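# Load six cart bottles upright into fridge, close door

## Task

Move all six bottles off the cart and into the refrigerator, each left standing upright, then close the refrigerator door fully. It counts as failed if a glass bottle drops from any real height, if the door is swung open or shut violently, or if the robot tips over or finishes leaning. At the end, release whatever is held and back the robot away.

## Robot and tools

ROBOT. A TidyBot++: a wheeled base 0.54 m long, 0.50 m wide and 0.38 m tall on four driven casters, carrying one seven-joint arm with a two-finger gripper. The shoulder sits 0.12 m ahead of the base centre, 0.68 m up. Segment lengths: upper arm 0.42 m, forearm 0.31 m, wrist to hand point 0.31 m. The arm begins folded, hand pointing down, reaching up to 0.08 m beyond the base front. With the hand pointing down it cannot rise much above 0.94 m, and only near the base. Cameras: base_camera (pinhole, 644x364) and wrist_camera (fisheye, 644x476, looks along the hand).

FRAMES. Base frame: origin on the floor below the base centre, x ahead, y to the left, z up, metres. hand_pose and hand_target are reported in it; the hand point lies between the finger pads, its z axis runs out along the fingers and the fingers close along its y axis. Odometry frame is the base frame as it was when the scene began; base_odometry (x, y in m, heading in rad, left positive, -3.142 to 3.142) only counts wheel rotation, so slip looks like travel and drift builds up.

move. One action per call, with any of these keys:
- base: an object of relative offsets measured from where the base is when the command begins, in its own axes: translate_m (metres, forward positive, -2 to 2), strafe_m (metres, left positive, -2 to 2), rotate_rad (radians, counter-clockwise from above positive, -6.3 to 6.3). Not a pose.
- joints: absolute angles in radians by name. joint_1_rad (any angle; positive turns the arm clockwise seen from above, the reverse of base rotation), joint_2_rad shoulder -2.249 to 2.249 (0 upright, positive leans forward), joint_3_rad any angle, joint_4_rad elbow -2.579 to 2.579, joint_5_rad any angle, joint_6_rad wrist -2.099 to 2.099, joint_7_rad any angle (1.57 with hand down puts the fingers opening left/right). Free-turning joints go the short way; to turn more than half a revolution, send it in steps. gripper_pos runs 0 (open, about 85 mm gap) to 1 (closed); gap is roughly 85 x (1 - gripper_pos) mm.
- target: one list of seven numbers, an absolute hand pose in the base frame: x, y, z in metres, then quaternion qw, qx, qy, qz. With target, joints may contain only gripper_pos.
- speeds: caps for this action only: translate_m and strafe_m 0.05 to 0.5 m/s (when both are sent, give the cap under just one), rotate_rad 0.1 to 1.57 rad/s.
- cameras: list of base_camera, wrist_camera or all; [] for none.
- blocking: true/omitted waits until everything rests; false returns in about half a second while motion continues.
A move with no action just reports state and images. Unknown keys make a call invalid; values out of range get it refused, and a refusal or an unplanned stop cancels the remaining move, wait and finished_scene calls in that reply.

wait: seconds 0 to 10, plus cameras; returns early once motions settle. stop: brakes all running motions; braked parts may keep pressing on what they touch. zoom_image: camera plus region [x0, y0, x1, y1] in pixels of that camera's latest image, at most 504 by 504. finished_scene: scene = the current scene's number; irreversible, and later calls go to the next scene.

RESULT LINES. move: done or the worst status. base_status, joint_status, hand_status: done, moving, off_target (resting away from target, maybe still pushing), not_followed (withheld by a check), contact_stop, time_out, torque_fault, stopped, limit_stop_at_motor_heat. "joint command not followed"/"pose unreachable" with a cause means targets were withheld, often for self-collision. hand_status done means within 10 mm and 2 degrees; typical error is up to about 3 cm. To fix position, shift your last target by (wanted - hand_pose). To hold still while loaded, resend hand_target, not hand_pose. joint_positions, base_odometry, base_tilt (degrees, forward/right positive), motor_effort (percent, peak in brackets, noisy), on_its_own, pictures (image order), earlier move, ARM HIT, MOTOR HOT, OVER-TEMPERATURE FAULT.

PRACTICAL NOTES. Base accelerates at up to 0.5 m/s2; a blocked base can read done while well short. Arm joints move up to 1.39 rad/s (1.22 for joints 5-7). target solutions prefer folded-like postures, may swing the elbow, overshoot, or drive into the base for low, forward, close poses; an unreachable pose wanders up to 10 s and ends time_out. The arm never avoids obstacles and keeps pushing when blocked. Loads make the arm sag; correct with hand_pose readings, and never command a loaded joint to the angle it currently reads. Closed fingertips reach 20 mm beyond the hand point; hand_pose can be 1-2 cm wrong, so check images.

AVOID. Dropping bottles or releasing them while moving; swinging the door fast; squeezing a bottle hard while it still rests on something; fast swings with a bottle; driving or turning while the arm is caught above about 0.6 m (tip risk), big sideways reaches with a stretched arm, reaching far over furniture right in front. A torque spike (104.5 N m joints 1-4, 51.3 N m joints 5-7) freezes the arm 10 s; long holds or stretched poses overheat motors (fault at 75 °C). Back off to straighten a lean. Something may occasionally nudge loose objects.

Each tool is called after "Emit:" in YAML: its name, and indented under it one key for each argument.

## Session

Emit:
move:

Scene clock: 0.00 s.
base_odometry: x=+0.000 y=+0.000 heading=+0.000
base_tilt: forward=-0.7 right=-0.2
base_status: not commanded
joint_positions: joint_1_rad=-0.043 joint_2_rad=-0.363 joint_3_rad=+3.156 joint_4_rad=-2.545 joint_5_rad=-0.027 joint_6_rad=-0.831 joint_7_rad=+1.552 gripper_pos=+0.000
joint_status: not commanded
motor_effort: joint_1_rad=+1 joint_2_rad=-1 joint_3_rad=+1 joint_4_rad=+15 joint_5_rad=-1 joint_6_rad=+1 joint_7_rad=+0
hand_pose: x=+0.2669 y=+0.0125 z=+0.5862 quat_wxyz=(-0.015, +0.998, -0.003, +0.064) (m; base frame)
hand_target: x=+0.2673 y=+0.0126 z=+0.5864 quat_wxyz=(-0.015, +0.998, -0.003, +0.064) (m; base frame)
hand_status: not commanded
pictures: base_camera, wrist_camera

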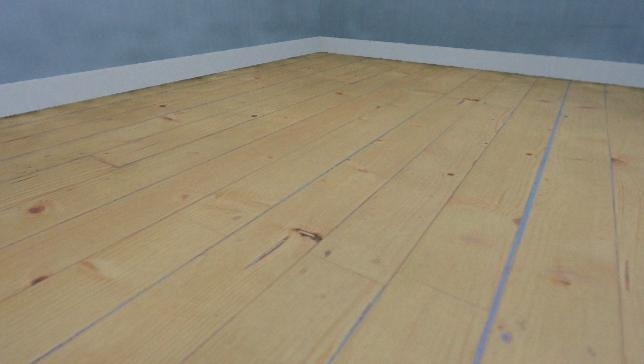

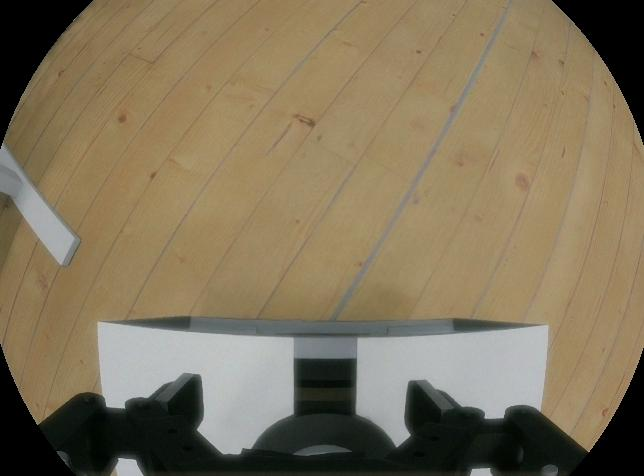

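Emit:
move:
  joints: {"joint_6_rad": 0.4}

Emit:
move:
  base: {"rotate_rad": -1.2}

Emit:
move:
  base: {"rotate_rad": -1.2}

Scene clock: 11.47 s.
move: done
base_odometry: x=+0.000 y=+0.000 heading=+0.000
base_tilt: forward=-0.7 right=-0.2
base_status: not commanded
joint_positions: joint_1_rad=-0.043 joint_2_rad=-0.363 joint_3_rad=+3.156 joint_4_rad=-2.545 joint_5_rad=-0.027 joint_6_rad=+0.369 joint_7_rad=+1.552 gripper_pos=+0.000
joint_status: all done
motor_effort: joint_1_rad=+0(1) joint_2_rad=-5(6) joint_3_rad=+2(2) joint_4_rad=+19(20) joint_5_rad=-1(1) joint_6_rad=+9(10) joint_7_rad=+0(1)
hand_pose: x=+0.5293 y=+0.0099 z=+0.8202 quat_wxyz=(-0.021, +0.787, -0.010, +0.616) (m; base frame)
hand_target: x=+0.5316 y=+0.0097 z=+0.8298 quat_wxyz=(-0.021, +0.778, -0.010, +0.628) (m; base frame)
hand_status: not commanded
pictures: base_camera, wrist_camera
camera_calibration:
wrist_camera: T_world_to_cam=[[-0.0175409, -0.999828, 0.00594362, 0.00671232], [-0.214513, -0.00204283, -0.976719, 0.974448], [0.976564, -0.0184076, -0.214441, -0.206359], [0, 0, 0, 1]] pos_world=[0.410672, 0.00490325, 0.90747]

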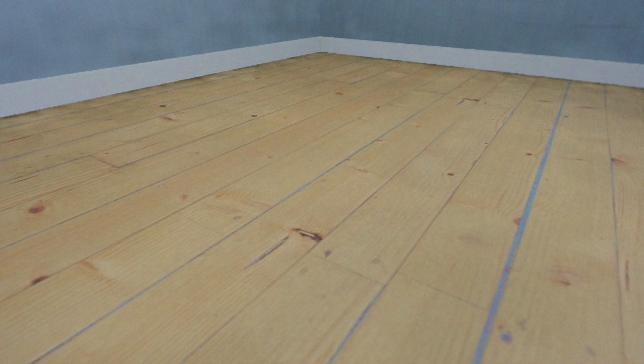

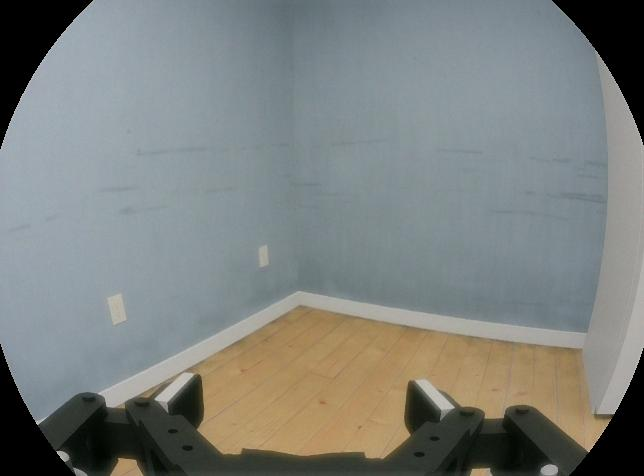

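Scene clock: 13.60 s.
move: done
base_odometry: x=+0.000 y=+0.000 heading=-1.199
base_tilt: forward=-0.7 right=-0.2
base_status: done
joint_positions: joint_1_rad=-0.043 joint_2_rad=-0.363 joint_3_rad=+3.156 joint_4_rad=-2.545 joint_5_rad=-0.027 joint_6_rad=+0.370 joint_7_rad=+1.552 gripper_pos=+0.000
joint_status: not commanded
motor_effort: joint_1_rad=+0(1) joint_2_rad=-6(7) joint_3_rad=+1(3) joint_4_rad=+19(20) joint_5_rad=-1(1) joint_6_rad=+9(10) joint_7_rad=+0(1)
hand_pose: x=+0.5293 y=+0.0099 z=+0.8202 quat_wxyz=(-0.021, +0.787, -0.010, +0.616) (m; base frame)
hand_target: x=+0.5316 y=+0.0097 z=+0.8298 quat_wxyz=(-0.021, +0.778, -0.010, +0.628) (m; base frame)
hand_status: not commanded
pictures: base_camera, wrist_camera
camera_calibration:
wrist_camera: T_world_to_cam=[[-0.0176569, -0.999827, 0.00589613, 0.00676047], [-0.214337, -0.00197491, -0.976758, 0.974443], [0.9766, -0.0185103, -0.214265, -0.206526], [0, 0, 0, 1]] pos_world=[0.410672, 0.00486089, 0.907504]

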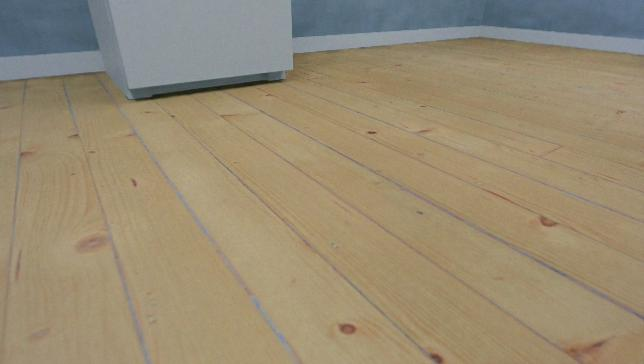

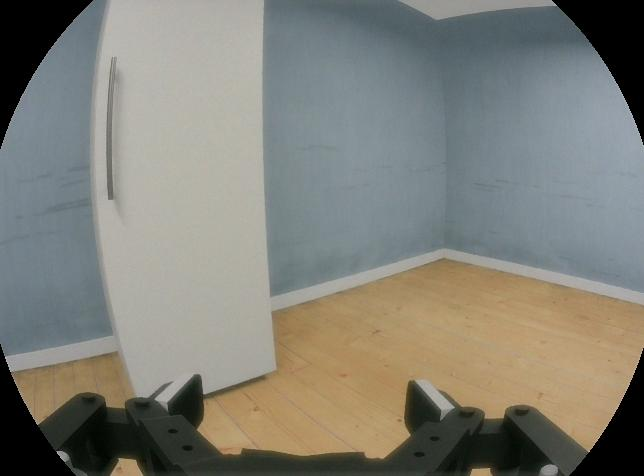

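Scene clock: 15.63 s.
move: done
base_odometry: x=+0.000 y=+0.000 heading=-2.398
base_tilt: forward=-0.7 right=-0.2
base_status: done
joint_positions: joint_1_rad=-0.043 joint_2_rad=-0.363 joint_3_rad=+3.156 joint_4_rad=-2.545 joint_5_rad=-0.027 joint_6_rad=+0.370 joint_7_rad=+1.552 gripper_pos=+0.000
joint_status: not commanded
motor_effort: joint_1_rad=+0(2) joint_2_rad=-6(6) joint_3_rad=+1(3) joint_4_rad=+19(20) joint_5_rad=-1(1) joint_6_rad=+9(10) joint_7_rad=+0(1)
hand_pose: x=+0.5293 y=+0.0097 z=+0.8202 quat_wxyz=(-0.021, +0.787, -0.010, +0.616) (m; base frame)
hand_target: x=+0.5316 y=+0.0097 z=+0.8298 quat_wxyz=(-0.021, +0.778, -0.010, +0.628) (m; base frame)
hand_status: not commanded
pictures: base_camera, wrist_camera
camera_calibration:
wrist_camera: T_world_to_cam=[[-0.0180236, -0.999821, 0.00580044, 0.00687016], [-0.214282, -0.00180388, -0.97677, 0.974443], [0.976605, -0.0188479, -0.214211, -0.20658], [0, 0, 0, 1]] pos_world=[0.410677, 0.00473311, 0.907515]

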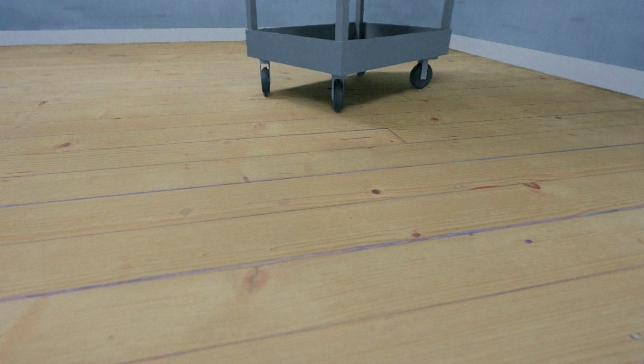

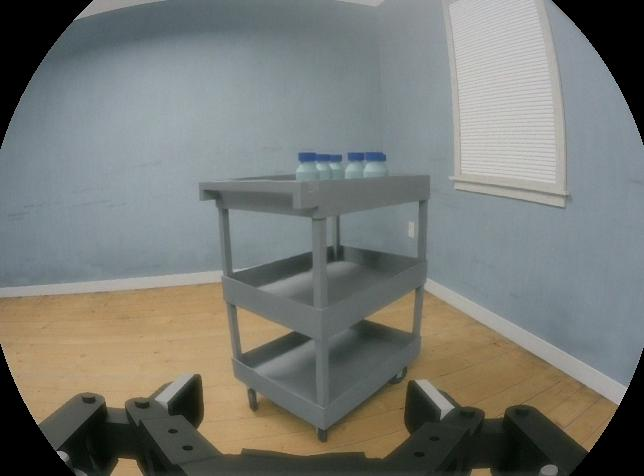

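Emit:
move:
  base: {"rotate_rad": -1.2}

Emit:
move:
  base: {"rotate_rad": -1.2}

Scene clock: 20.50 s.
move: done
base_odometry: x=+0.000 y=+0.000 heading=+2.686
base_tilt: forward=-0.7 right=-0.2
base_status: done
joint_positions: joint_1_rad=-0.043 joint_2_rad=-0.363 joint_3_rad=+3.156 joint_4_rad=-2.545 joint_5_rad=-0.027 joint_6_rad=+0.370 joint_7_rad=+1.552 gripper_pos=+0.000
joint_status: not commanded
motor_effort: joint_1_rad=+0(2) joint_2_rad=-5(7) joint_3_rad=+1(3) joint_4_rad=+19(20) joint_5_rad=-1(1) joint_6_rad=+9(10) joint_7_rad=+0(1)
hand_pose: x=+0.5293 y=+0.0096 z=+0.8203 quat_wxyz=(-0.021, +0.787, -0.010, +0.616) (m; base frame)
hand_target: x=+0.5316 y=+0.0097 z=+0.8298 quat_wxyz=(-0.021, +0.778, -0.010, +0.628) (m; base frame)
hand_status: not commanded
pictures: base_camera, wrist_camera
camera_calibration:
wrist_camera: T_world_to_cam=[[-0.0182454, -0.999817, 0.00571517, 0.00695547], [-0.214227, -0.00167414, -0.976783, 0.974443], [0.976614, -0.0190461, -0.214157, -0.206634], [0, 0, 0, 1]] pos_world=[0.41068, 0.00464998, 0.907527]

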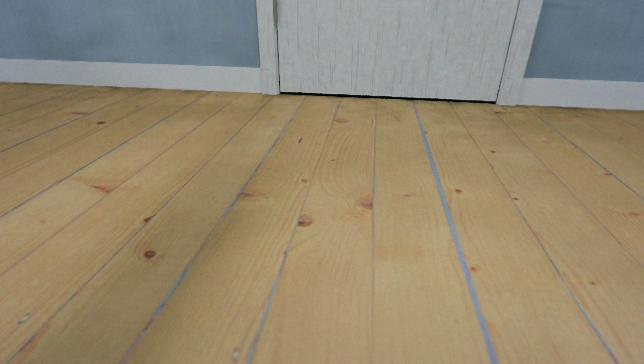

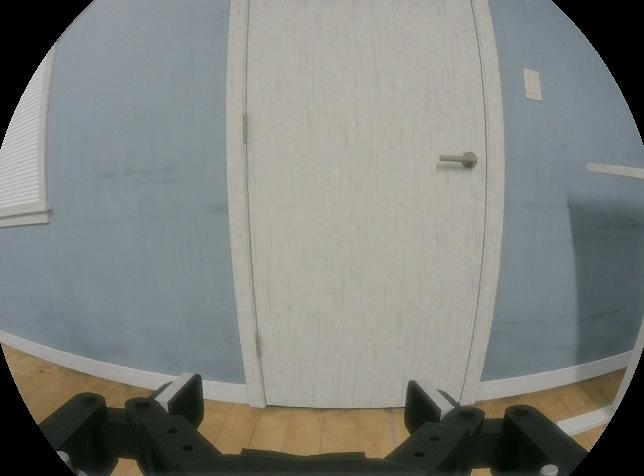

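Scene clock: 22.53 s.
move: done
base_odometry: x=+0.000 y=+0.000 heading=+1.487
base_tilt: forward=-0.7 right=-0.2
base_status: done
joint_positions: joint_1_rad=-0.043 joint_2_rad=-0.363 joint_3_rad=+3.156 joint_4_rad=-2.545 joint_5_rad=-0.027 joint_6_rad=+0.370 joint_7_rad=+1.552 gripper_pos=+0.000
joint_status: not commanded
motor_effort: joint_1_rad=+0(1) joint_2_rad=-6(7) joint_3_rad=+1(3) joint_4_rad=+20(20) joint_5_rad=-1(1) joint_6_rad=+9(10) joint_7_rad=+0(1)
hand_pose: x=+0.5293 y=+0.0095 z=+0.8203 quat_wxyz=(-0.021, +0.787, -0.011, +0.616) (m; base frame)
hand_target: x=+0.5316 y=+0.0097 z=+0.8298 quat_wxyz=(-0.021, +0.778, -0.010, +0.628) (m; base frame)
hand_status: not commanded
pictures: base_camera, wrist_camera
camera_calibration:
wrist_camera: T_world_to_cam=[[-0.0184376, -0.999814, 0.00564226, 0.00702819], [-0.21423, -0.00156166, -0.976782, 0.974444], [0.976609, -0.0192183, -0.214161, -0.206633], [0, 0, 0, 1]] pos_world=[0.410684, 0.00457751, 0.907527]

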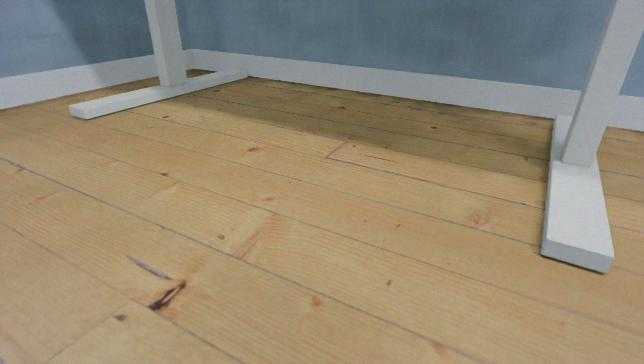

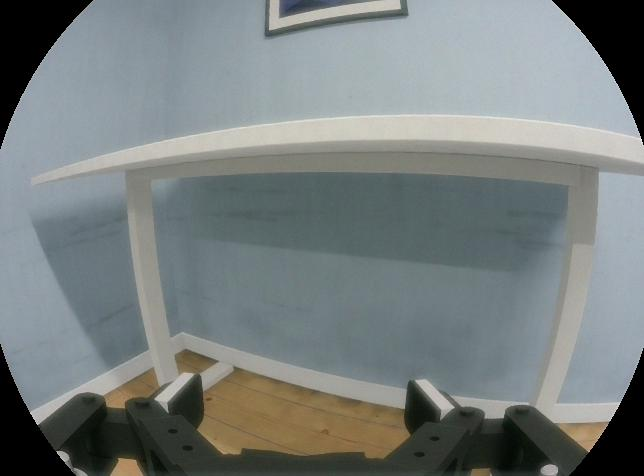

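Emit:
move:
  base: {"rotate_rad": -1.88}
  cameras: []

Emit:
move:
  base: {"translate_m": 0.25, "strafe_m": -0.65}
  joints: {"joint_6_rad": 0.6}

Scene clock: 75.13 s.
move: done
base_odometry: x=+0.000 y=+0.000 heading=-0.392
base_tilt: forward=-0.7 right=-0.2
base_status: done
joint_positions: joint_1_rad=-0.043 joint_2_rad=-0.363 joint_3_rad=+3.156 joint_4_rad=-2.545 joint_5_rad=-0.027 joint_6_rad=+0.370 joint_7_rad=+1.552 gripper_pos=+0.000
joint_status: not commanded
motor_effort: joint_1_rad=+0(2) joint_2_rad=-6(8) joint_3_rad=+1(3) joint_4_rad=+19(20) joint_5_rad=-1(1) joint_6_rad=+8(9) joint_7_rad=+0(1)
hand_pose: x=+0.5293 y=+0.0096 z=+0.8203 quat_wxyz=(-0.021, +0.787, -0.011, +0.616) (m; base frame)
hand_target: x=+0.5316 y=+0.0097 z=+0.8298 quat_wxyz=(-0.021, +0.778, -0.010, +0.628) (m; base frame)
hand_status: not commanded
pictures: none
No camera images: "cameras" was empty.

Scene clock: 77.90 s.
move: done
base_odometry: x=-0.018 y=-0.696 heading=-0.393
base_tilt: forward=-0.7 right=-0.2
base_status: done
joint_positions: joint_1_rad=-0.043 joint_2_rad=-0.363 joint_3_rad=+3.156 joint_4_rad=-2.542 joint_5_rad=-0.027 joint_6_rad=+0.584 joint_7_rad=+1.552 gripper_pos=+0.000
joint_status: all done
motor_effort: joint_1_rad=+0(1) joint_2_rad=-6(7) joint_3_rad=+1(3) joint_4_rad=+19(22) joint_5_rad=-1(1) joint_6_rad=+9(11) joint_7_rad=+0(1)
hand_pose: x=+0.5389 y=+0.0079 z=+0.8881 quat_wxyz=(-0.021, +0.715, -0.011, +0.698) (m; base frame)
hand_target: x=+0.5385 y=+0.0081 z=+0.8916 quat_wxyz=(-0.021, +0.711, -0.011, +0.703) (m; base frame)
hand_status: not commanded
pictures: base_camera, wrist_camera
camera_calibration:
wrist_camera: T_world_to_cam=[[-0.0246833, -0.999693, -0.00205411, 0.0153811], [0.0019116, 0.00200754, -0.999996, 0.946893], [0.999693, -0.0246871, 0.00186146, -0.405705], [0, 0, 0, 1]] pos_world=[0.40415, 0.00345978, 0.947676]

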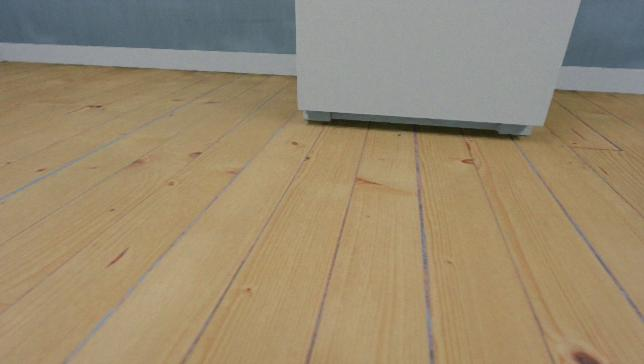

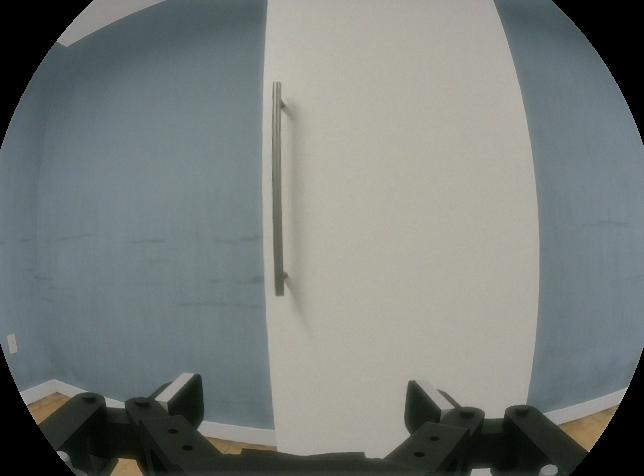

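Emit:
zoom_image:
  camera: "wrist_camera"
  region: [220, 60, 420, 320]

Scaled by 1.938.

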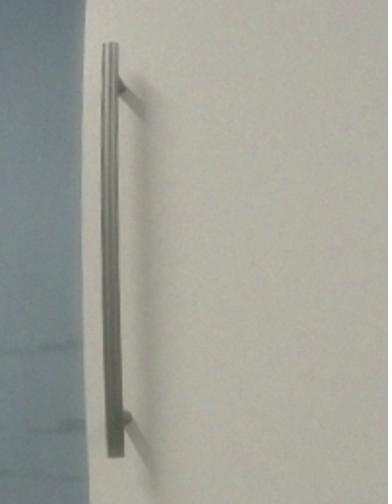

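Emit:
move:
  base: {"rotate_rad": -0.14, "strafe_m": 0.24}
  joints: {"joint_2_rad": 0.178, "joint_4_rad": -1.697, "joint_6_rad": 0.304}

Scene clock: 155.00 s.
move: done
base_odometry: x=+0.074 y=-0.475 heading=-0.534
base_tilt: forward=-0.7 right=-0.2
base_status: done
joint_positions: joint_1_rad=-0.043 joint_2_rad=+0.166 joint_3_rad=+3.155 joint_4_rad=-1.724 joint_5_rad=-0.027 joint_6_rad=+0.352 joint_7_rad=+1.552 gripper_pos=+0.000
joint_status: all done
motor_effort: joint_1_rad=+1(2) joint_2_rad=-27(29) joint_3_rad=+1(4) joint_4_rad=+21(23) joint_5_rad=-1(1) joint_6_rad=+9(10) joint_7_rad=+0(1)
hand_pose: x=+0.7981 y=+0.0195 z=+1.0078 quat_wxyz=(-0.023, +0.696, -0.008, +0.718) (m; base frame)
hand_target: x=+0.8046 y=+0.0197 z=+1.0017 quat_wxyz=(-0.022, +0.707, -0.007, +0.707) (m; base frame)
hand_status: not commanded
pictures: base_camera, wrist_camera
camera_calibration:
wrist_camera: T_world_to_cam=[[-0.0184394, -0.99983, -0.000302307, 0.0268454], [0.0580413, -0.000768577, -0.998314, 1.01965], [0.998144, -0.0184258, 0.0580456, -0.720283], [0, 0, 0, 1]] pos_world=[0.660259, 0.0143527, 1.05975]

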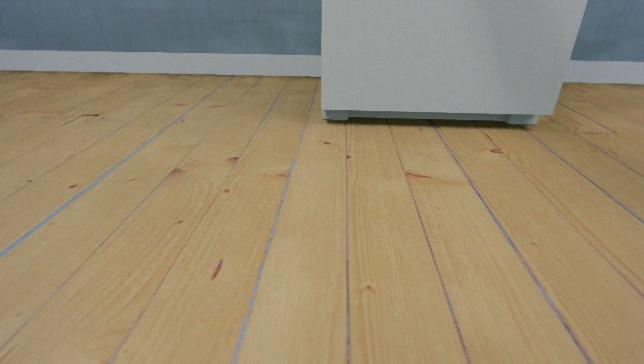

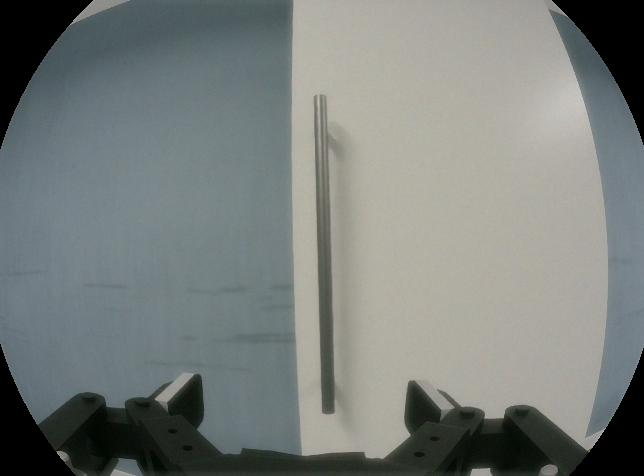

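Emit:
move:
  base: {"translate_m": 0.29, "strafe_m": -0.01}
  speeds: {"translate_m": 0.3}

Scene clock: 179.70 s.
move: done
base_odometry: x=+0.319 y=-0.631 heading=-0.534
base_tilt: forward=-0.7 right=-0.2
base_status: done
joint_positions: joint_1_rad=-0.043 joint_2_rad=+0.178 joint_3_rad=+3.155 joint_4_rad=-1.721 joint_5_rad=-0.027 joint_6_rad=+0.348 joint_7_rad=+1.552 gripper_pos=+0.000
joint_status: not commanded
motor_effort: joint_1_rad=+0(1) joint_2_rad=-28(30) joint_3_rad=+1(2) joint_4_rad=+22(23) joint_5_rad=-1(1) joint_6_rad=+9(10) joint_7_rad=+0(1)
hand_pose: x=+0.8021 y=+0.0197 z=+1.0010 quat_wxyz=(-0.022, +0.700, -0.008, +0.714) (m; base frame)
hand_target: x=+0.8046 y=+0.0197 z=+1.0017 quat_wxyz=(-0.022, +0.707, -0.007, +0.707) (m; base frame)
hand_status: not commanded
pictures: base_camera, wrist_camera
camera_calibration:
wrist_camera: T_world_to_cam=[[-0.0183315, -0.999832, 0.000390744, 0.026344], [0.0461094, -0.00123579, -0.998936, 1.02277], [0.998768, -0.018294, 0.0461243, -0.7125], [0, 0, 0, 1]] pos_world=[0.664945, 0.0145691, 1.05454]

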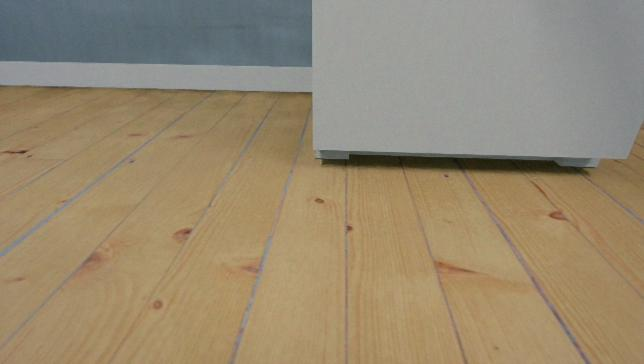

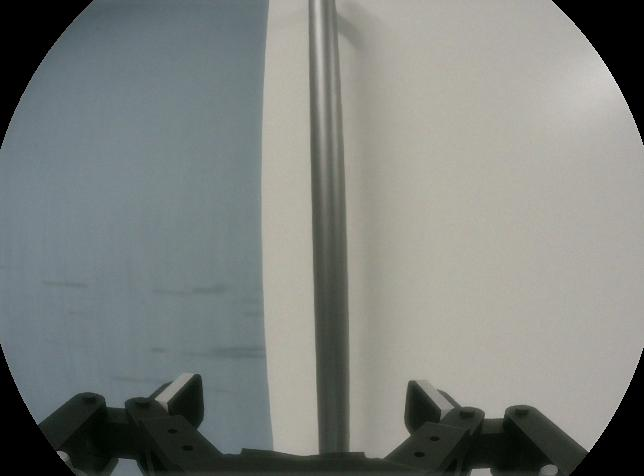

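Emit:
move:
  base: {"translate_m": 0.066, "strafe_m": -0.01}
  speeds: {"translate_m": 0.1}
  cameras: ["wrist_camera"]

Scene clock: 186.23 s.
move: done
base_odometry: x=+0.371 y=-0.673 heading=-0.533
base_tilt: forward=-0.7 right=-0.2
base_status: done
joint_positions: joint_1_rad=-0.043 joint_2_rad=+0.182 joint_3_rad=+3.155 joint_4_rad=-1.720 joint_5_rad=-0.027 joint_6_rad=+0.348 joint_7_rad=+1.552 gripper_pos=+0.000
joint_status: not commanded
motor_effort: joint_1_rad=+0(3) joint_2_rad=-26(30) joint_3_rad=+1(3) joint_4_rad=+21(23) joint_5_rad=-1(1) joint_6_rad=+9(9) joint_7_rad=+0(1)
hand_pose: x=+0.8034 y=+0.0197 z=+0.9986 quat_wxyz=(-0.022, +0.701, -0.007, +0.713) (m; base frame)
hand_target: x=+0.8046 y=+0.0197 z=+1.0017 quat_wxyz=(-0.022, +0.707, -0.007, +0.707) (m; base frame)
hand_status: not commanded
pictures: wrist_camera
camera_calibration:
wrist_camera: T_world_to_cam=[[-0.0182918, -0.999833, 0.000614876, 0.0261917], [0.0424912, -0.00139179, -0.999096, 1.02338], [0.998929, -0.0182491, 0.0425096, -0.710205], [0, 0, 0, 1]] pos_world=[0.66644, 0.014651, 1.05262]

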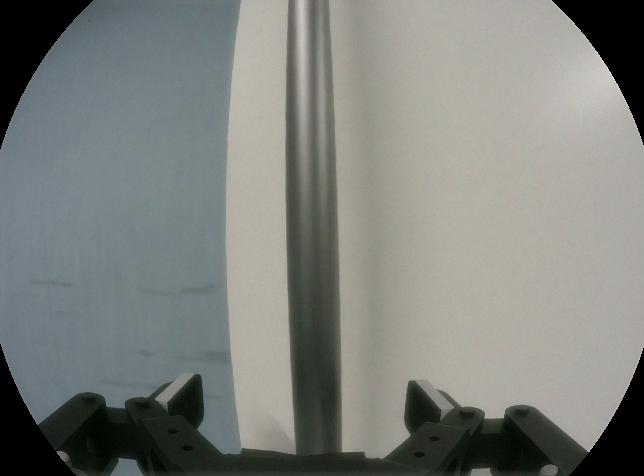

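Emit:
move:
  joints: {"gripper_pos": 0.86}
  cameras: ["wrist_camera"]

Scene clock: 190.93 s.
move: off_target
base_odometry: x=+0.371 y=-0.673 heading=-0.533
base_tilt: forward=-0.7 right=-0.2
base_status: not commanded
joint_positions: joint_1_rad=-0.040 joint_2_rad=+0.181 joint_3_rad=+3.159 joint_4_rad=-1.720 joint_5_rad=-0.027 joint_6_rad=+0.347 joint_7_rad=+1.552 gripper_pos=+0.818
joint_status: gripper_pos off_target (ended at +0.818, target +0.860)
motor_effort: joint_1_rad=-3(6) joint_2_rad=-25(28) joint_3_rad=-3(5) joint_4_rad=+23(24) joint_5_rad=-3(4) joint_6_rad=+10(10) joint_7_rad=-3(3)
hand_pose: x=+0.8035 y=+0.0149 z=+0.9984 quat_wxyz=(-0.019, +0.701, -0.010, +0.712) (m; base frame)
hand_target: x=+0.8046 y=+0.0197 z=+1.0017 quat_wxyz=(-0.022, +0.707, -0.007, +0.707) (m; base frame)
hand_status: not commanded
pictures: wrist_camera
camera_calibration:
wrist_camera: T_world_to_cam=[[-0.0255635, -0.999672, 0.00179287, 0.0260284], [0.0415932, -0.00285551, -0.999131, 1.02397], [0.998808, -0.0254667, 0.0416526, -0.709301], [0, 0, 0, 1]] pos_world=[0.666531, 0.0108803, 1.05257]

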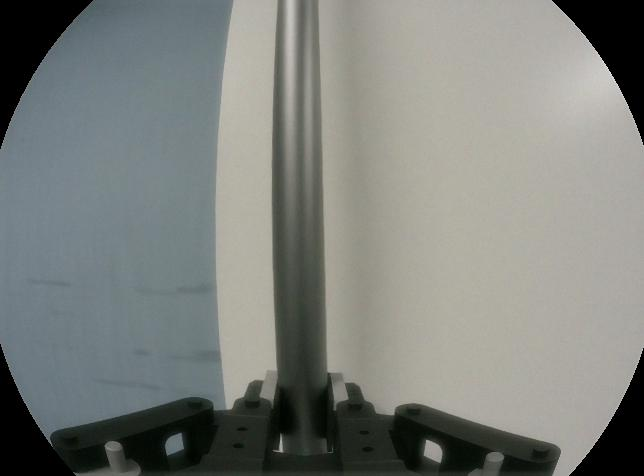

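Emit:
move:
  base: {"translate_m": -0.061, "strafe_m": -0.108, "rotate_rad": 0.12}
  speeds: {"translate_m": 0.08, "rotate_rad": 0.1}
  cameras: ["wrist_camera"]

Scene clock: 208.77 s.
move: done
base_odometry: x=+0.263 y=-0.735 heading=-0.413
base_tilt: forward=-0.7 right=-0.2
base_status: done
joint_positions: joint_1_rad=-0.040 joint_2_rad=+0.222 joint_3_rad=+3.161 joint_4_rad=-1.670 joint_5_rad=-0.027 joint_6_rad=+0.342 joint_7_rad=+1.552 gripper_pos=+0.820
joint_status: not commanded
motor_effort: joint_1_rad=-1(7) joint_2_rad=-32(42) joint_3_rad=-1(6) joint_4_rad=+17(23) joint_5_rad=-4(5) joint_6_rad=+7(9) joint_7_rad=-3(3)
hand_pose: x=+0.8213 y=+0.0143 z=+0.9987 quat_wxyz=(-0.018, +0.700, -0.010, +0.714) (m; base frame)
hand_target: x=+0.8046 y=+0.0197 z=+1.0017 quat_wxyz=(-0.022, +0.707, -0.007, +0.707) (m; base frame)
hand_status: not commanded
pictures: wrist_camera
camera_calibration:
wrist_camera: T_world_to_cam=[[-0.027466, -0.999619, 0.00278716, 0.0264511], [0.0454521, -0.00403418, -0.998958, 1.02022], [0.998589, -0.0273108, 0.0455456, -0.730782], [0, 0, 0, 1]] pos_world=[0.684106, 0.0105986, 1.05237]

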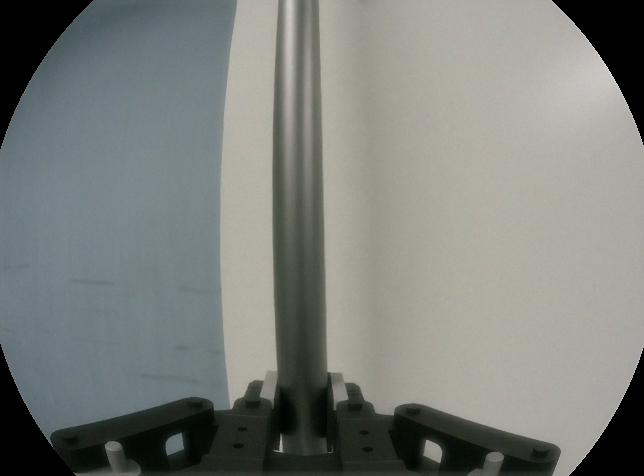

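Emit:
move:
  base: {"translate_m": -0.1115, "strafe_m": -0.2327, "rotate_rad": 0.25}
  speeds: {"translate_m": 0.13, "rotate_rad": 0.13}
  cameras: ["wrist_camera"]

Scene clock: 217.60 s.
move: done
base_odometry: x=+0.068 y=-0.903 heading=-0.162
base_tilt: forward=-0.7 right=-0.2
base_status: done
joint_positions: joint_1_rad=-0.039 joint_2_rad=+0.220 joint_3_rad=+3.161 joint_4_rad=-1.672 joint_5_rad=-0.027 joint_6_rad=+0.340 joint_7_rad=+1.552 gripper_pos=+0.820
joint_status: not commanded
motor_effort: joint_1_rad=-1(6) joint_2_rad=-32(36) joint_3_rad=-1(5) joint_4_rad=+17(20) joint_5_rad=-4(5) joint_6_rad=+7(9) joint_7_rad=-3(3)
hand_pose: x=+0.8203 y=+0.0139 z=+0.9992 quat_wxyz=(-0.018, +0.700, -0.010, +0.714) (m; base frame)
hand_target: x=+0.8046 y=+0.0197 z=+1.0017 quat_wxyz=(-0.022, +0.707, -0.007, +0.707) (m; base frame)
hand_status: not commanded
pictures: wrist_camera
camera_calibration:
wrist_camera: T_world_to_cam=[[-0.027954, -0.999606, 0.00268352, 0.0265192], [0.0452306, -0.00394668, -0.998969, 1.02092], [0.998585, -0.0278038, 0.0453231, -0.729551], [0, 0, 0, 1]] pos_world=[0.683083, 0.0102537, 1.05286]

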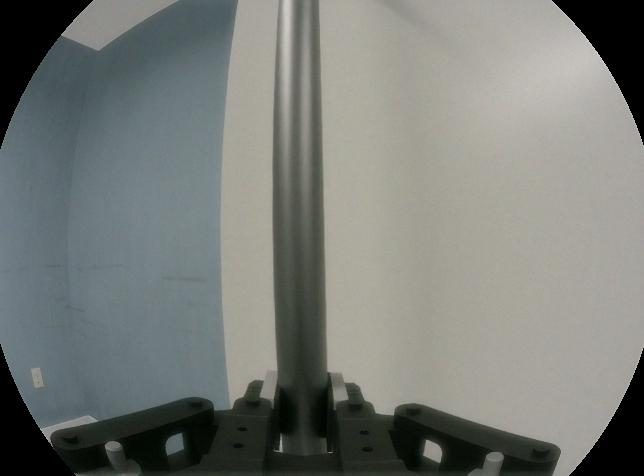

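Emit:
move:
  base: {"translate_m": -0.1393, "strafe_m": -0.3322, "rotate_rad": 0.35}
  speeds: {"translate_m": 0.16, "rotate_rad": 0.155}
  cameras: ["wrist_camera"]

Emit:
move:
  base: {"translate_m": -0.1393, "strafe_m": -0.3322, "rotate_rad": 0.35}
  speeds: {"translate_m": 0.16, "rotate_rad": 0.155}
  cameras: ["wrist_camera"]

Scene clock: 230.70 s.
move: done
base_odometry: x=-0.123 y=-1.209 heading=+0.189
base_tilt: forward=-0.7 right=-0.2
base_status: done
joint_positions: joint_1_rad=-0.040 joint_2_rad=+0.218 joint_3_rad=+3.160 joint_4_rad=-1.673 joint_5_rad=-0.027 joint_6_rad=+0.339 joint_7_rad=+1.552 gripper_pos=+0.820
joint_status: not commanded
motor_effort: joint_1_rad=+1(6) joint_2_rad=-30(34) joint_3_rad=+1(5) joint_4_rad=+16(19) joint_5_rad=-4(5) joint_6_rad=+6(8) joint_7_rad=-3(3)
hand_pose: x=+0.8196 y=+0.0148 z=+0.9998 quat_wxyz=(-0.019, +0.700, -0.010, +0.714) (m; base frame)
hand_target: x=+0.8046 y=+0.0197 z=+1.0017 quat_wxyz=(-0.022, +0.707, -0.007, +0.707) (m; base frame)
hand_status: not commanded
pictures: wrist_camera
camera_calibration:
wrist_camera: T_world_to_cam=[[-0.0265111, -0.999646, 0.00244321, 0.0264704], [0.0452714, -0.00364217, -0.998968, 1.02151], [0.998623, -0.0263731, 0.0453519, -0.728928], [0, 0, 0, 1]] pos_world=[0.682381, 0.0109574, 1.05345]

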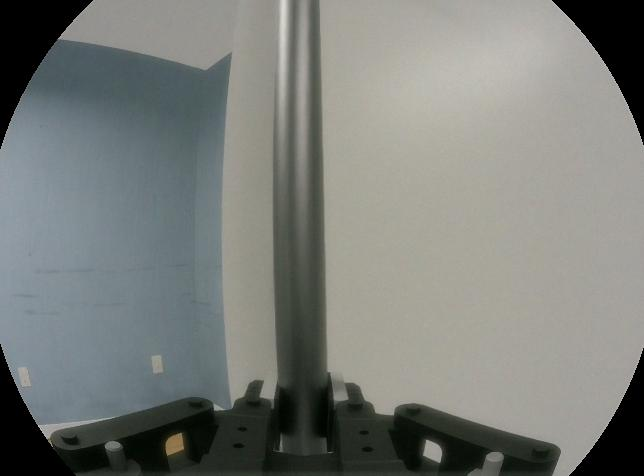

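Scene clock: 233.67 s.
move: done
base_odometry: x=-0.197 y=-1.561 heading=+0.540
base_tilt: forward=-0.7 right=-0.2
base_status: done
joint_positions: joint_1_rad=-0.041 joint_2_rad=+0.209 joint_3_rad=+3.158 joint_4_rad=-1.681 joint_5_rad=-0.027 joint_6_rad=+0.337 joint_7_rad=+1.552 gripper_pos=+0.820
joint_status: not commanded
motor_effort: joint_1_rad=+0(6) joint_2_rad=-28(34) joint_3_rad=+1(5) joint_4_rad=+20(23) joint_5_rad=-4(5) joint_6_rad=+8(10) joint_7_rad=-3(3)
hand_pose: x=+0.8160 y=+0.0174 z=+1.0005 quat_wxyz=(-0.020, +0.701, -0.008, +0.713) (m; base frame)
hand_target: x=+0.8046 y=+0.0197 z=+1.0017 quat_wxyz=(-0.022, +0.707, -0.007, +0.707) (m; base frame)
hand_status: not commanded
pictures: wrist_camera
camera_calibration:
wrist_camera: T_world_to_cam=[[-0.0223866, -0.999748, 0.00190806, 0.0261234], [0.0442285, -0.00289704, -0.999017, 1.02327], [0.998771, -0.0222802, 0.0442821, -0.724449], [0, 0, 0, 1]] pos_world=[0.678885, 0.0129404, 1.0543]

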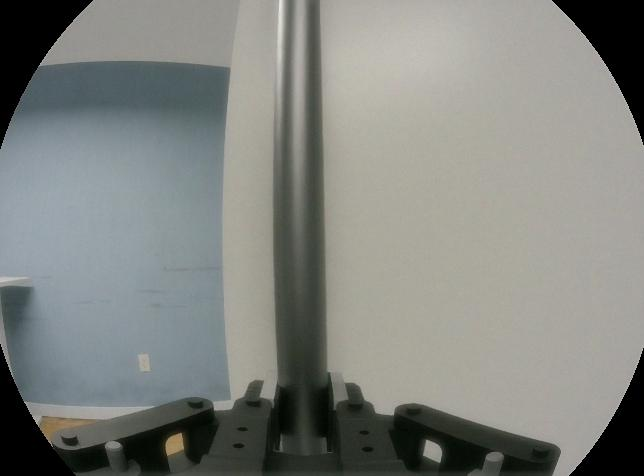

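Emit:
move:
  base: {"translate_m": -0.149, "strafe_m": -0.383, "rotate_rad": 0.4}
  speeds: {"translate_m": 0.17, "rotate_rad": 0.165}
  cameras: ["wrist_camera"]

Emit:
move:
  base: {"translate_m": -0.149, "strafe_m": -0.383, "rotate_rad": 0.4}
  speeds: {"translate_m": 0.17, "rotate_rad": 0.165}
  cameras: ["wrist_camera"]

Scene clock: 242.00 s.
move: done
base_odometry: x=-0.128 y=-1.966 heading=+0.941
base_tilt: forward=-0.7 right=-0.2
base_status: done
joint_positions: joint_1_rad=-0.045 joint_2_rad=+0.206 joint_3_rad=+3.155 joint_4_rad=-1.683 joint_5_rad=-0.027 joint_6_rad=+0.337 joint_7_rad=+1.552 gripper_pos=+0.820
joint_status: not commanded
motor_effort: joint_1_rad=+1(5) joint_2_rad=-27(30) joint_3_rad=+1(4) joint_4_rad=+21(23) joint_5_rad=-5(5) joint_6_rad=+8(10) joint_7_rad=-3(3)
hand_pose: x=+0.8146 y=+0.0218 z=+1.0010 quat_wxyz=(-0.023, +0.701, -0.006, +0.713) (m; base frame)
hand_target: x=+0.8046 y=+0.0197 z=+1.0017 quat_wxyz=(-0.022, +0.707, -0.007, +0.707) (m; base frame)
hand_status: not commanded
pictures: wrist_camera
camera_calibration:
wrist_camera: T_world_to_cam=[[-0.0157449, -0.999875, 0.00121214, 0.0257448], [0.0443073, -0.0019088, -0.999016, 1.0238], [0.998894, -0.0156757, 0.0443318, -0.723313], [0, 0, 0, 1]] pos_world=[0.677557, 0.0163574, 1.05483]

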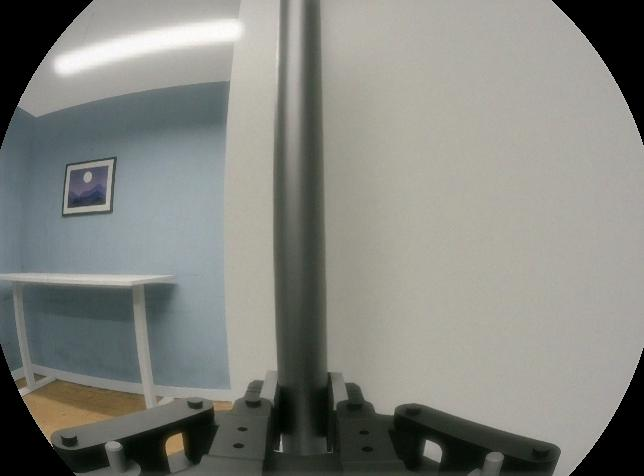

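Scene clock: 245.10 s.
move: done
base_odometry: x=+0.094 y=-2.312 heading=+1.342
base_tilt: forward=-0.7 right=-0.2
base_status: done
joint_positions: joint_1_rad=-0.045 joint_2_rad=+0.188 joint_3_rad=+3.157 joint_4_rad=-1.701 joint_5_rad=-0.027 joint_6_rad=+0.316 joint_7_rad=+1.552 gripper_pos=+0.860
joint_status: not commanded
on_its_own: gripper_pos moved +0.040 to your old target +0.860
motor_effort: joint_1_rad=+0(5) joint_2_rad=-28(53) joint_3_rad=+1(5) joint_4_rad=+21(24) joint_5_rad=-1(5) joint_6_rad=+9(11) joint_7_rad=+1(3)
hand_pose: x=+0.8072 y=+0.0199 z=+0.9962 quat_wxyz=(-0.022, +0.708, -0.007, +0.706) (m; base frame)
hand_target: x=+0.8046 y=+0.0197 z=+1.0017 quat_wxyz=(-0.022, +0.707, -0.007, +0.707) (m; base frame)
hand_status: not commanded
pictures: wrist_camera
camera_calibration:
wrist_camera: T_world_to_cam=[[-0.0178678, -0.999838, 0.00218268, 0.0245381], [0.0239008, -0.00260952, -0.999711, 1.03653], [0.999555, -0.0178105, 0.0239435, -0.695888], [0, 0, 0, 1]] pos_world=[0.671243, 0.0148449, 1.05283]

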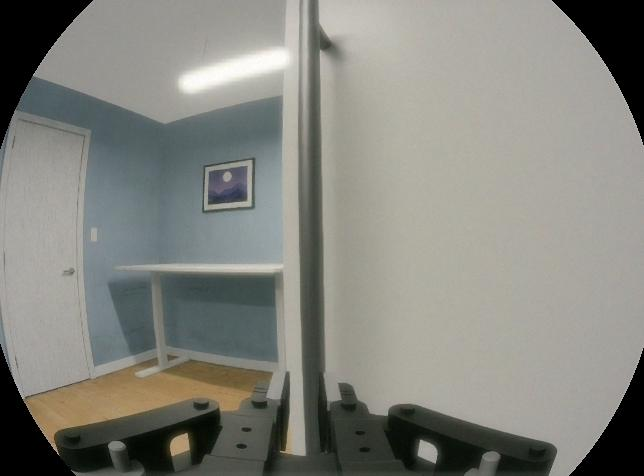

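Emit:
move:
  base: {"translate_m": -0.2}
  cameras: ["wrist_camera"]

Emit:
move:
  base: {"translate_m": 0.883, "strafe_m": 0.646}
  joints: {"joint_2_rad": -0.363, "joint_4_rad": -2.542, "joint_6_rad": 0.6, "gripper_pos": 0}
  cameras: ["wrist_camera"]

Scene clock: 272.10 s.
move: done
base_odometry: x=+0.049 y=-2.507 heading=+1.342
base_tilt: forward=-0.7 right=-0.2
base_status: done
joint_positions: joint_1_rad=-0.045 joint_2_rad=+0.187 joint_3_rad=+3.157 joint_4_rad=-1.701 joint_5_rad=-0.027 joint_6_rad=+0.316 joint_7_rad=+1.552 gripper_pos=+0.860
joint_status: not commanded
motor_effort: joint_1_rad=+0(2) joint_2_rad=-28(31) joint_3_rad=+1(2) joint_4_rad=+22(23) joint_5_rad=-1(1) joint_6_rad=+9(10) joint_7_rad=+0(1)
hand_pose: x=+0.8070 y=+0.0199 z=+0.9967 quat_wxyz=(-0.022, +0.708, -0.007, +0.706) (m; base frame)
hand_target: x=+0.8046 y=+0.0197 z=+1.0017 quat_wxyz=(-0.022, +0.707, -0.007, +0.707) (m; base frame)
hand_status: not commanded
pictures: wrist_camera
camera_calibration:
wrist_camera: T_world_to_cam=[[-0.0178694, -0.999838, 0.00213682, 0.0245696], [0.0246345, -0.00257678, -0.999693, 1.03643], [0.999537, -0.0178113, 0.0246766, -0.696386], [0, 0, 0, 1]] pos_world=[0.67097, 0.0148327, 1.05324]

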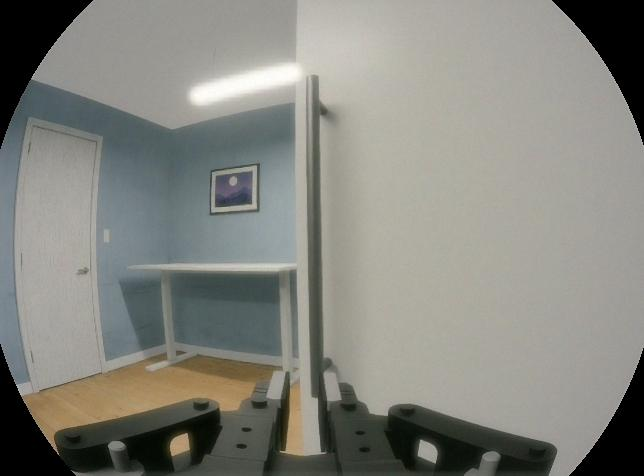

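Scene clock: 275.50 s.
move: done
base_odometry: x=-0.381 y=-1.501 heading=+1.343
base_tilt: forward=-0.7 right=-0.2
base_status: done
joint_positions: joint_1_rad=-0.044 joint_2_rad=-0.335 joint_3_rad=+3.157 joint_4_rad=-2.517 joint_5_rad=-0.027 joint_6_rad=+0.569 joint_7_rad=+1.552 gripper_pos=+0.000
joint_status: all done
motor_effort: joint_1_rad=+0(3) joint_2_rad=-7(28) joint_3_rad=+1(2) joint_4_rad=+18(23) joint_5_rad=-1(1) joint_6_rad=+9(10) joint_7_rad=+0(1)
hand_pose: x=+0.5494 y=+0.0085 z=+0.8855 quat_wxyz=(-0.021, +0.722, -0.011, +0.691) (m; base frame)
hand_target: x=+0.5389 y=+0.0081 z=+0.8930 quat_wxyz=(-0.021, +0.710, -0.011, +0.704) (m; base frame)
hand_status: not commanded
pictures: wrist_camera
camera_calibration:
wrist_camera: T_world_to_cam=[[-0.0238746, -0.999715, -0.00072102, 0.0145905], [-0.0169392, 0.00112565, -0.999856, 0.954476], [0.999571, -0.0238589, -0.0169613, -0.39943], [0, 0, 0, 1]] pos_world=[0.415776, 0.00398191, 0.947574]

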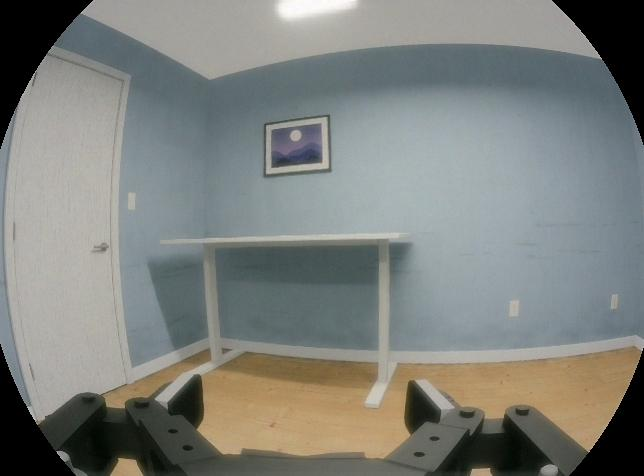

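Emit:
move:
  base: {"translate_m": 0.8356, "strafe_m": -0.146}
  cameras: []

Emit:
move:
  base: {"rotate_rad": -1.876}

Scene clock: 283.27 s.
move: done
base_odometry: x=-0.050 y=-0.720 heading=+1.343
base_tilt: forward=-0.7 right=-0.2
base_status: done
joint_positions: joint_1_rad=-0.044 joint_2_rad=-0.342 joint_3_rad=+3.157 joint_4_rad=-2.519 joint_5_rad=-0.027 joint_6_rad=+0.571 joint_7_rad=+1.552 gripper_pos=+0.000
joint_status: not commanded
motor_effort: joint_1_rad=+0(1) joint_2_rad=-7(9) joint_3_rad=+2(2) joint_4_rad=+20(21) joint_5_rad=-1(1) joint_6_rad=+9(10) joint_7_rad=+0(1)
hand_pose: x=+0.5474 y=+0.0084 z=+0.8880 quat_wxyz=(-0.021, +0.720, -0.011, +0.694) (m; base frame)
hand_target: x=+0.5389 y=+0.0081 z=+0.8930 quat_wxyz=(-0.021, +0.710, -0.011, +0.704) (m; base frame)
hand_status: not commanded
pictures: none
No camera images: "cameras" was empty.

Scene clock: 285.80 s.
move: done
base_odometry: x=-0.050 y=-0.720 heading=-0.532
base_tilt: forward=-0.7 right=-0.2
base_status: done
joint_positions: joint_1_rad=-0.044 joint_2_rad=-0.342 joint_3_rad=+3.157 joint_4_rad=-2.519 joint_5_rad=-0.027 joint_6_rad=+0.571 joint_7_rad=+1.552 gripper_pos=+0.000
joint_status: not commanded
motor_effort: joint_1_rad=+0(2) joint_2_rad=-6(8) joint_3_rad=+2(4) joint_4_rad=+20(21) joint_5_rad=-1(2) joint_6_rad=+9(10) joint_7_rad=+1(1)
hand_pose: x=+0.5474 y=+0.0085 z=+0.8880 quat_wxyz=(-0.021, +0.720, -0.011, +0.694) (m; base frame)
hand_target: x=+0.5389 y=+0.0081 z=+0.8930 quat_wxyz=(-0.021, +0.710, -0.011, +0.704) (m; base frame)
hand_status: not commanded
pictures: base_camera, wrist_camera
camera_calibration:
wrist_camera: T_world_to_cam=[[-0.0237675, -0.999717, -0.00113048, 0.0148322], [-0.00985796, 0.00136511, -0.99995, 0.953168], [0.999669, -0.0237552, -0.00988762, -0.403792], [0, 0, 0, 1]] pos_world=[0.413408, 0.00393464, 0.949145]

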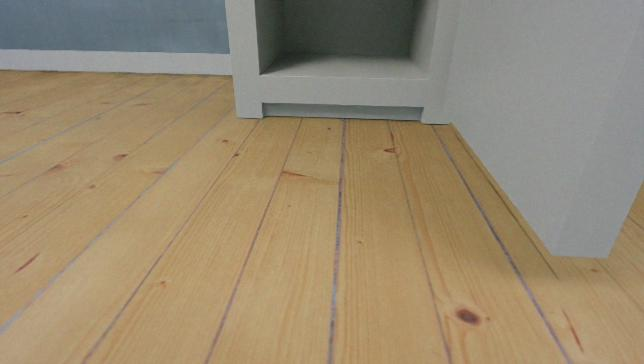

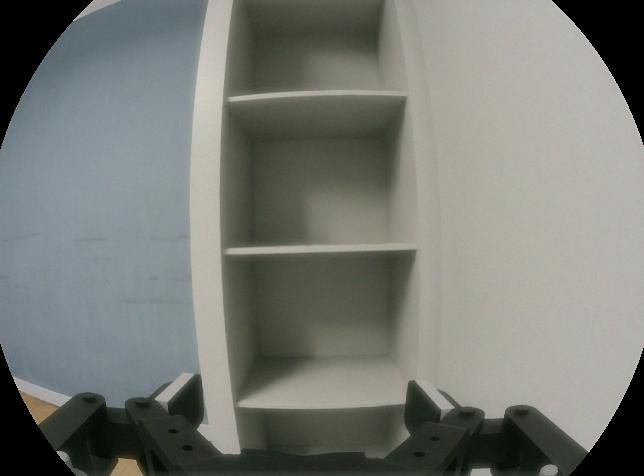

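Emit:
move:
  base: {"rotate_rad": -2.3, "strafe_m": 0.12}
  joints: {"joint_2_rad": 0.0, "joint_4_rad": -1.45, "joint_6_rad": -0.75}

Scene clock: 341.37 s.
move: done
base_odometry: x=+0.011 y=-0.616 heading=-2.831
base_tilt: forward=-0.7 right=-0.2
base_status: done
joint_positions: joint_1_rad=-0.043 joint_2_rad=-0.014 joint_3_rad=+3.156 joint_4_rad=-1.476 joint_5_rad=-0.027 joint_6_rad=-0.704 joint_7_rad=+1.552 gripper_pos=+0.000
joint_status: all done
motor_effort: joint_1_rad=+0(3) joint_2_rad=-19(24) joint_3_rad=+1(4) joint_4_rad=+22(22) joint_5_rad=-1(2) joint_6_rad=+7(10) joint_7_rad=+0(1)
hand_pose: x=+0.6833 y=+0.0226 z=+0.9619 quat_wxyz=(-0.023, +0.883, -0.001, +0.468) (m; base frame)
hand_target: x=+0.6825 y=+0.0236 z=+0.9574 quat_wxyz=(-0.024, +0.891, +0.000, +0.453) (m; base frame)
hand_status: not commanded
pictures: base_camera, wrist_camera
camera_calibration:
wrist_camera: T_world_to_cam=[[0.0125448, -0.999802, 0.0154691, -0.00852204], [-0.538737, -0.019791, -0.842241, 1.23851], [0.84238, 0.00223201, -0.538879, 0.0771855], [0, 0, 0, 1]] pos_world=[0.60232, 0.0158187, 1.08485]

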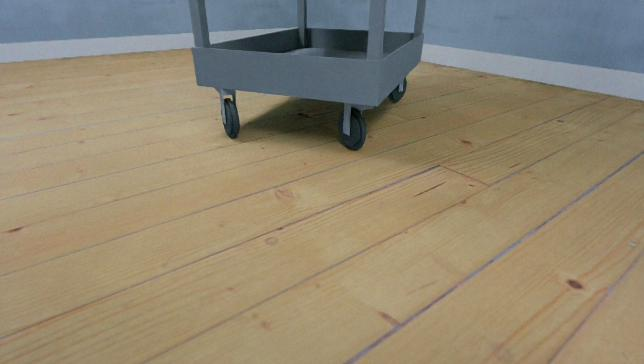

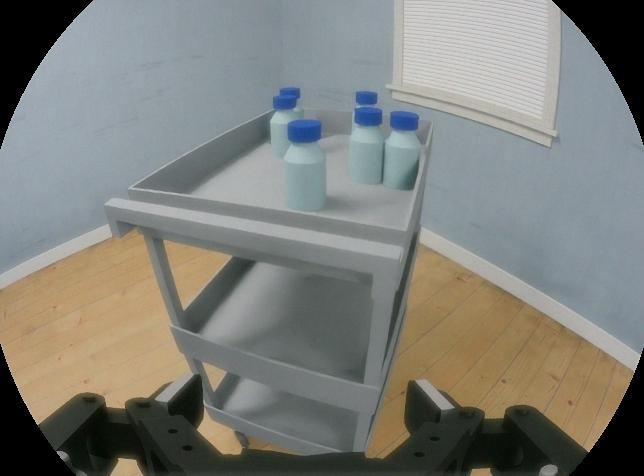

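Emit:
zoom_image:
  camera: "wrist_camera"
  region: [120, 70, 460, 270]

Scaled by 1.482.

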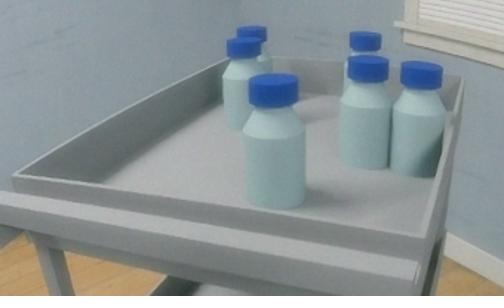

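Emit:
move:
  base: {"rotate_rad": 1.231}
  cameras: []

Emit:
move:
  base: {"translate_m": -0.53, "strafe_m": -1.26}

Scene clock: 439.17 s.
move: done
base_odometry: x=+0.011 y=-0.616 heading=-1.601
base_tilt: forward=-0.7 right=-0.2
base_status: done
joint_positions: joint_1_rad=-0.048 joint_2_rad=-0.009 joint_3_rad=+3.150 joint_4_rad=-1.476 joint_5_rad=-0.027 joint_6_rad=-0.705 joint_7_rad=+1.552 gripper_pos=+0.000
joint_status: not commanded
motor_effort: joint_1_rad=+0(4) joint_2_rad=-20(23) joint_3_rad=+1(4) joint_4_rad=+21(22) joint_5_rad=-1(2) joint_6_rad=+7(8) joint_7_rad=+0(1)
hand_pose: x=+0.6839 y=+0.0291 z=+0.9589 quat_wxyz=(-0.026, +0.885, +0.004, +0.465) (m; base frame)
hand_target: x=+0.6825 y=+0.0236 z=+0.9574 quat_wxyz=(-0.024, +0.891, +0.000, +0.453) (m; base frame)
hand_status: not commanded
pictures: none
No camera images: "cameras" was empty.

Scene clock: 443.03 s.
move: done
base_odometry: x=-1.233 y=-0.049 heading=-1.600
base_tilt: forward=-0.7 right=-0.2
base_status: done
joint_positions: joint_1_rad=-0.048 joint_2_rad=-0.008 joint_3_rad=+3.152 joint_4_rad=-1.476 joint_5_rad=-0.027 joint_6_rad=-0.706 joint_7_rad=+1.552 gripper_pos=+0.000
joint_status: not commanded
motor_effort: joint_1_rad=+0(3) joint_2_rad=-20(23) joint_3_rad=+1(4) joint_4_rad=+21(22) joint_5_rad=-1(2) joint_6_rad=+7(8) joint_7_rad=+0(1)
hand_pose: x=+0.6840 y=+0.0279 z=+0.9586 quat_wxyz=(-0.025, +0.885, +0.003, +0.465) (m; base frame)
hand_target: x=+0.6825 y=+0.0236 z=+0.9574 quat_wxyz=(-0.024, +0.891, +0.000, +0.453) (m; base frame)
hand_status: not commanded
pictures: base_camera, wrist_camera
camera_calibration:
wrist_camera: T_world_to_cam=[[0.0220439, -0.999634, 0.0157053, -0.00986893], [-0.544695, -0.0251815, -0.838256, 1.23662], [0.838344, 0.00992387, -0.545051, 0.0832115], [0, 0, 0, 1]] pos_world=[0.604041, 0.0204489, 1.08212]

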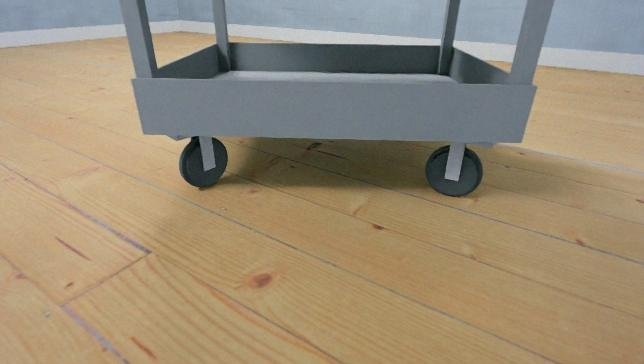

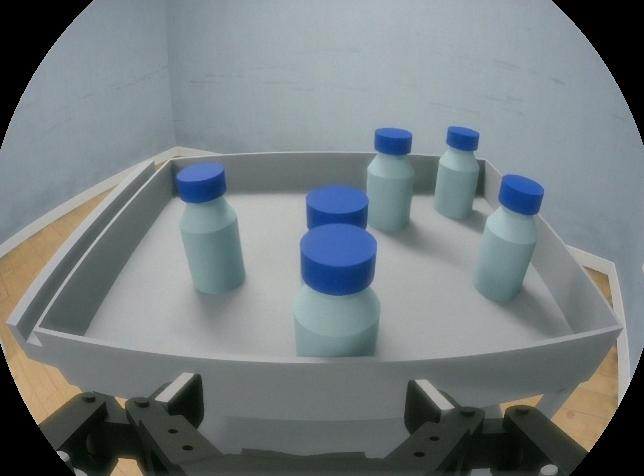

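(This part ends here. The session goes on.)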